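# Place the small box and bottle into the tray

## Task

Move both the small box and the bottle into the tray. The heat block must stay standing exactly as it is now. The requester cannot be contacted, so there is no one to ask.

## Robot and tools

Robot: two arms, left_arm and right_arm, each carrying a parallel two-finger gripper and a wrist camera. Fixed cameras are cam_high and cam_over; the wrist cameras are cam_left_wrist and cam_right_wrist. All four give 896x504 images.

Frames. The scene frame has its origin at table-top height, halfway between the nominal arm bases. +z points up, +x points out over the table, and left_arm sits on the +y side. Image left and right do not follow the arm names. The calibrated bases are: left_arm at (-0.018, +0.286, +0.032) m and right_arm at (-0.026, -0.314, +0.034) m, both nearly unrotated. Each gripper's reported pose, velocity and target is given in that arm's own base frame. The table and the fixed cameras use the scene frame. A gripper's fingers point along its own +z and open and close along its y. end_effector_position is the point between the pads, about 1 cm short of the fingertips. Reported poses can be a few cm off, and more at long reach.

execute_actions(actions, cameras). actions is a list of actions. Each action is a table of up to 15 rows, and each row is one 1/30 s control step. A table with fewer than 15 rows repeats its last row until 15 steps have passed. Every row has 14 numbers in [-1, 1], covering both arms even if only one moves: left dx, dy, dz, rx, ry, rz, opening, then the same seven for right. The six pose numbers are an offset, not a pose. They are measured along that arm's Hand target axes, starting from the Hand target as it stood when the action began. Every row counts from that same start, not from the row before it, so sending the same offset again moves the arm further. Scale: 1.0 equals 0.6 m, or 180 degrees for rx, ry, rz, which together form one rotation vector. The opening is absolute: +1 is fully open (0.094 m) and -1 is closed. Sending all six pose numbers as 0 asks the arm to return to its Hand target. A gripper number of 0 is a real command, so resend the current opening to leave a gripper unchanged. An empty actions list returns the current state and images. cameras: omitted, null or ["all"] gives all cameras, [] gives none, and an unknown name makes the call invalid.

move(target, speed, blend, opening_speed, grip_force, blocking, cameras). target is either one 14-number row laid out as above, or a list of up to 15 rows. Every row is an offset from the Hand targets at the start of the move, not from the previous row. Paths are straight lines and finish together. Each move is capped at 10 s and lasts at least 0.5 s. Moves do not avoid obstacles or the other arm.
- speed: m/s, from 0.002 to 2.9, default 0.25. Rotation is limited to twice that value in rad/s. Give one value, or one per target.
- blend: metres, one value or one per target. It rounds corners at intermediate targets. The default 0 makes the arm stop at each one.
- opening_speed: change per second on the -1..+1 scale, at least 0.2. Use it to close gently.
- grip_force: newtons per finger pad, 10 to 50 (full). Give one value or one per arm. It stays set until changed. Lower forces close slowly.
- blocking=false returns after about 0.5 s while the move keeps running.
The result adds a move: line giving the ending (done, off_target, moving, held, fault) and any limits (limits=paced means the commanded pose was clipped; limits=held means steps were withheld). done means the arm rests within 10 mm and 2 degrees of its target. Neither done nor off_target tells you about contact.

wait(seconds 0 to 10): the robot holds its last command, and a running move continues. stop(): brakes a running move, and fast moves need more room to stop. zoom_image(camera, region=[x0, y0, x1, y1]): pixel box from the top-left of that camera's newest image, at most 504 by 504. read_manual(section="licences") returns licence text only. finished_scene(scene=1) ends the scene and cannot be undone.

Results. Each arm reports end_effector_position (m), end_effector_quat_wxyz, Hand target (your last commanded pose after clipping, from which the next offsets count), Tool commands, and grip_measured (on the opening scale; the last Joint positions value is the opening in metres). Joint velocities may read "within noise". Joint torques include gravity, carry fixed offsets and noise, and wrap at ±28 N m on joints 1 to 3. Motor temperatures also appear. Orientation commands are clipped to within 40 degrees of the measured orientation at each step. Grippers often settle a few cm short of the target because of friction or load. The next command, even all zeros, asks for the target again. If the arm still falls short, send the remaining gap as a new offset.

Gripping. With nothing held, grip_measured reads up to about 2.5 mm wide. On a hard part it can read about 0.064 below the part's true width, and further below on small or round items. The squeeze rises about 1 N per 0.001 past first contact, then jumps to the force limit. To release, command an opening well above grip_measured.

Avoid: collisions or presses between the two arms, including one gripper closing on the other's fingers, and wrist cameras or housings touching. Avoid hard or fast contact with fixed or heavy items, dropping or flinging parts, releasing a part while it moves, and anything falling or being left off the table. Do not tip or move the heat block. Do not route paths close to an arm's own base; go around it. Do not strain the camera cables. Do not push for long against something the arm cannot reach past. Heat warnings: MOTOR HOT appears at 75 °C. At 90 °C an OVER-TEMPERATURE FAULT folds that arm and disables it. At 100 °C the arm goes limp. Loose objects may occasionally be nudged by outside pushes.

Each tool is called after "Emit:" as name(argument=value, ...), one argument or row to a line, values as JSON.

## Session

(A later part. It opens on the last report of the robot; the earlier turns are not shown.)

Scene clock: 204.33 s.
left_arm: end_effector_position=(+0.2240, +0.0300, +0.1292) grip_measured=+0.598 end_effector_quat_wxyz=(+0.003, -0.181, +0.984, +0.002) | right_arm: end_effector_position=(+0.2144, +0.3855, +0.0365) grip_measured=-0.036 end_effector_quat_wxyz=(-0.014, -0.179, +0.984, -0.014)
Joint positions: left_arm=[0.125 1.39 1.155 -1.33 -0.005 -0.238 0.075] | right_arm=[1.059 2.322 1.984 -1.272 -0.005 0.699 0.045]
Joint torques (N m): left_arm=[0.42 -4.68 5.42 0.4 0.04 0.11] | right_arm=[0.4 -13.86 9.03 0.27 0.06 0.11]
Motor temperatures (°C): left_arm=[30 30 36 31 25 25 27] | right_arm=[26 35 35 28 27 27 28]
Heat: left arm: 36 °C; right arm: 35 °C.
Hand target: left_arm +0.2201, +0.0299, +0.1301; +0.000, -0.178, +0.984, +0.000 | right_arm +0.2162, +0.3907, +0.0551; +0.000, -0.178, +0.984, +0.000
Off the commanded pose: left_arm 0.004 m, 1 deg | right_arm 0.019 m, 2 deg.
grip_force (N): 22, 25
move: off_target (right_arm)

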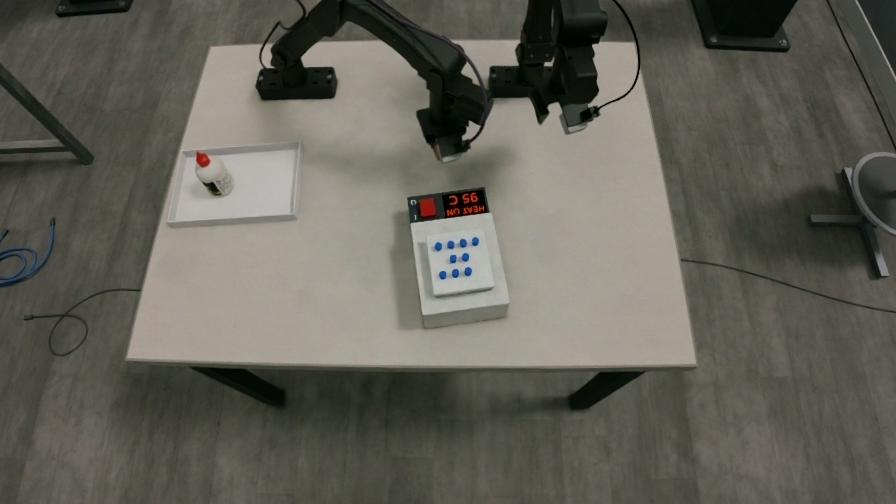

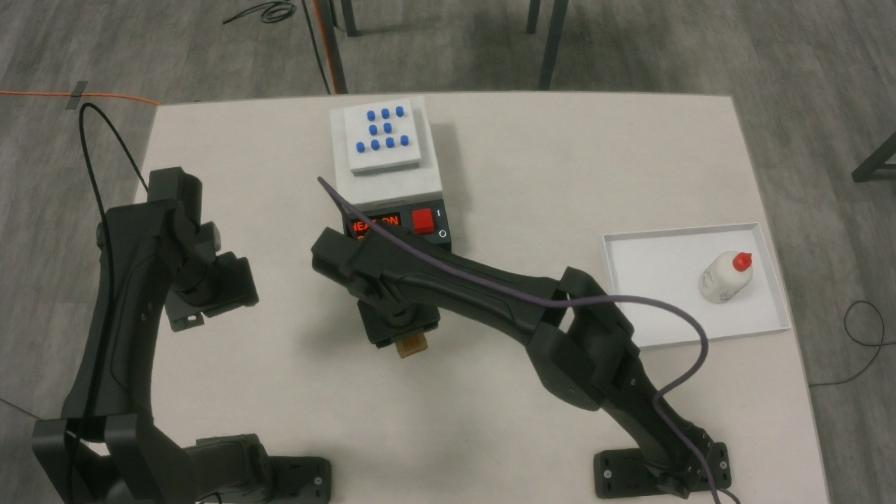

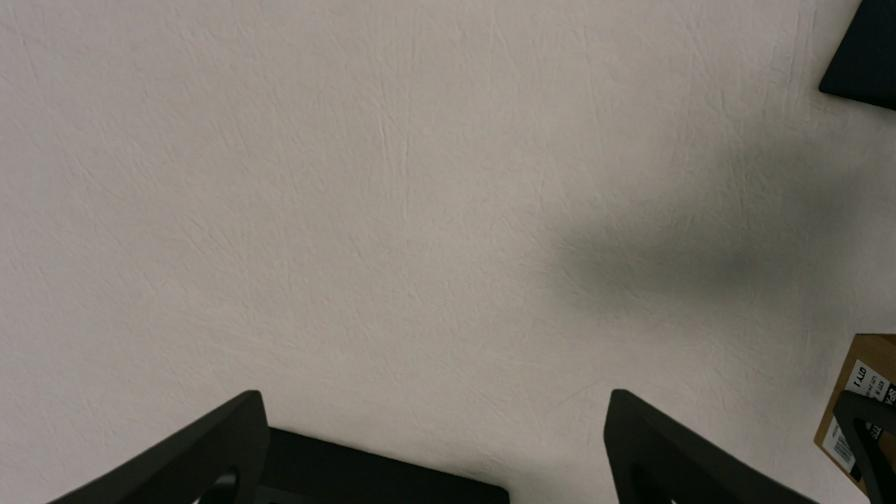

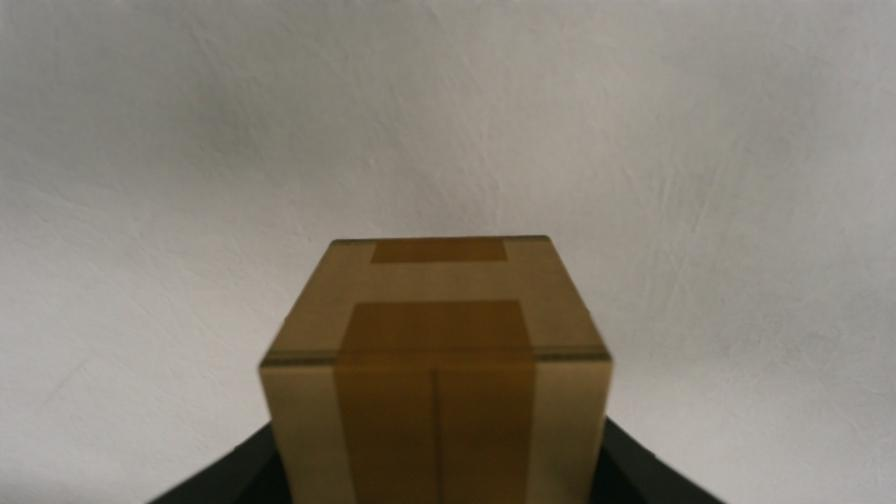

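Emit:
move(
  target=[
    [0,0,0,0,0,0,0.6,0.1058,-0.7108,-0.0582,0,0,0.1139,-0.3],
    [0,0,0,0,0,0,0.6,0.1058,-0.7108,0.1018,0,0,0.1139,-0.3],
    [0,0,0,0,0,0,0.6,0.1058,-0.7108,0.1218,0,0,0.1139,0.35],
    [0,0,0,0,0,0,0.6,0.1058,-0.7108,-0.1,0,0,0.1139,0.35],
  ],
  speed=[0.3,0.15,0.03,0.15],
  blend=[0.01,0.002,0,0],
)

Scene clock: 218.73 s.
left_arm: end_effector_position=(+0.2240, +0.0300, +0.1292) grip_measured=+0.598 end_effector_quat_wxyz=(+0.003, -0.181, +0.984, +0.002) | right_arm: end_effector_position=(+0.3021, -0.0334, +0.1046) grip_measured=+0.347 end_effector_quat_wxyz=(-0.014, +0.005, +1.000, -0.002)
Joint positions: left_arm=[0.125 1.39 1.155 -1.33 -0.005 -0.238 0.075] | right_arm=[-0.109 1.724 1.386 -1.261 0.007 -0.098 0.063]
Joint torques (N m): left_arm=[0.38 -4.67 5.42 0.39 0.04 0.11] | right_arm=[0.38 -8.53 8.85 0.33 -0.08 -0.04]
Heat: left arm: 36 °C; right arm: 37 °C.
Hand target: left_arm +0.2201, +0.0299, +0.1301; +0.000, -0.178, +0.984, +0.000 | right_arm +0.3058, -0.0310, +0.1151; +0.001, +0.000, +1.000, +0.000
Off the commanded pose: left_arm 0.004 m, 1 deg | right_arm 0.011 m, 2 deg.
grip_force (N): 22, 25
move: off_target (right_arm)

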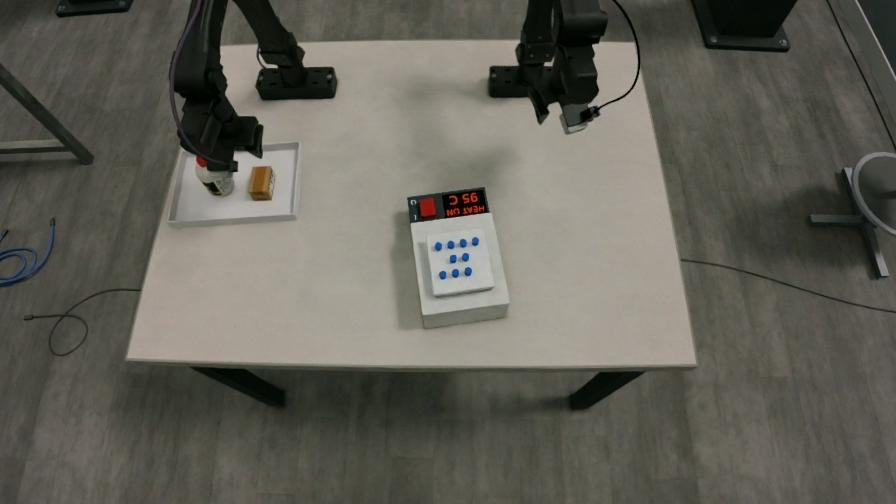

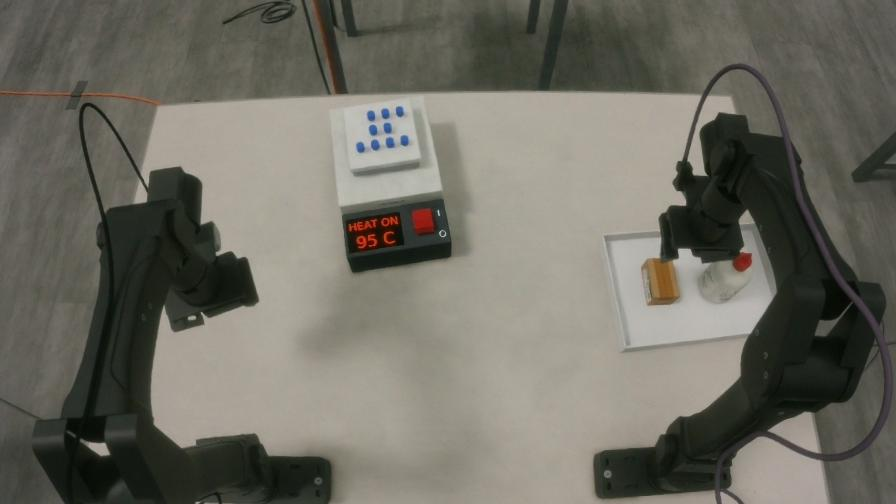

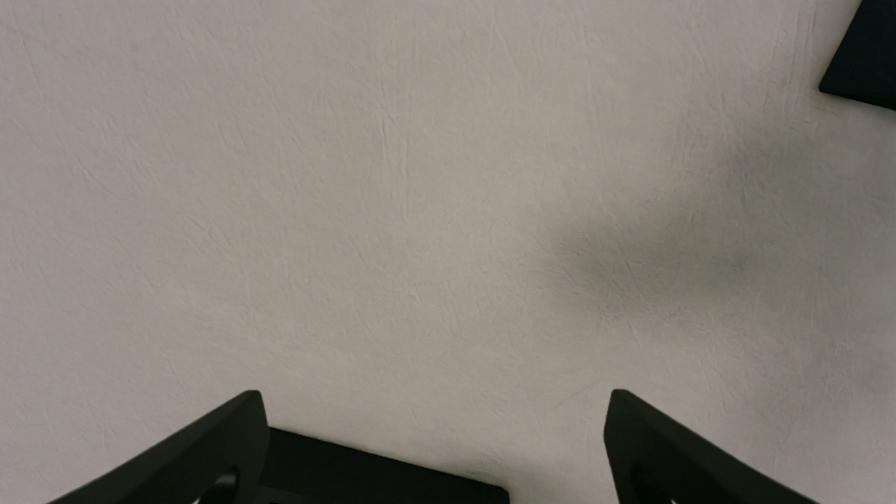

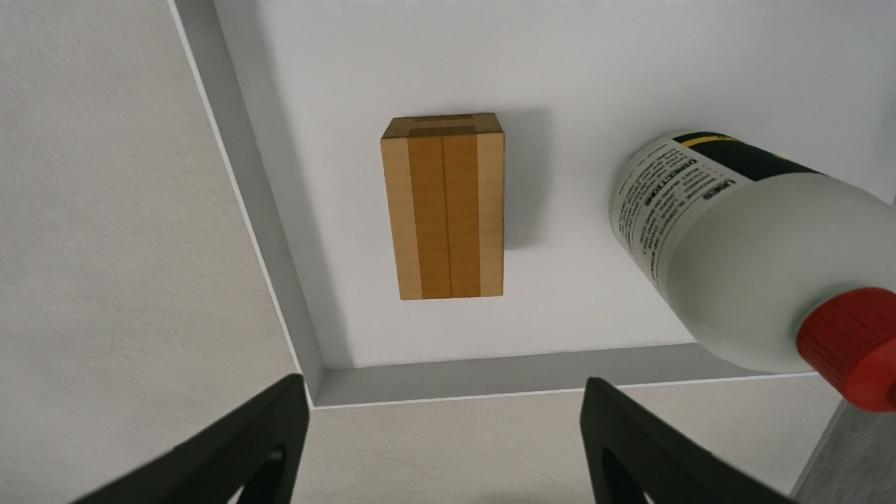

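Emit:
finished_scene(
)

The scene is finished: the task was done.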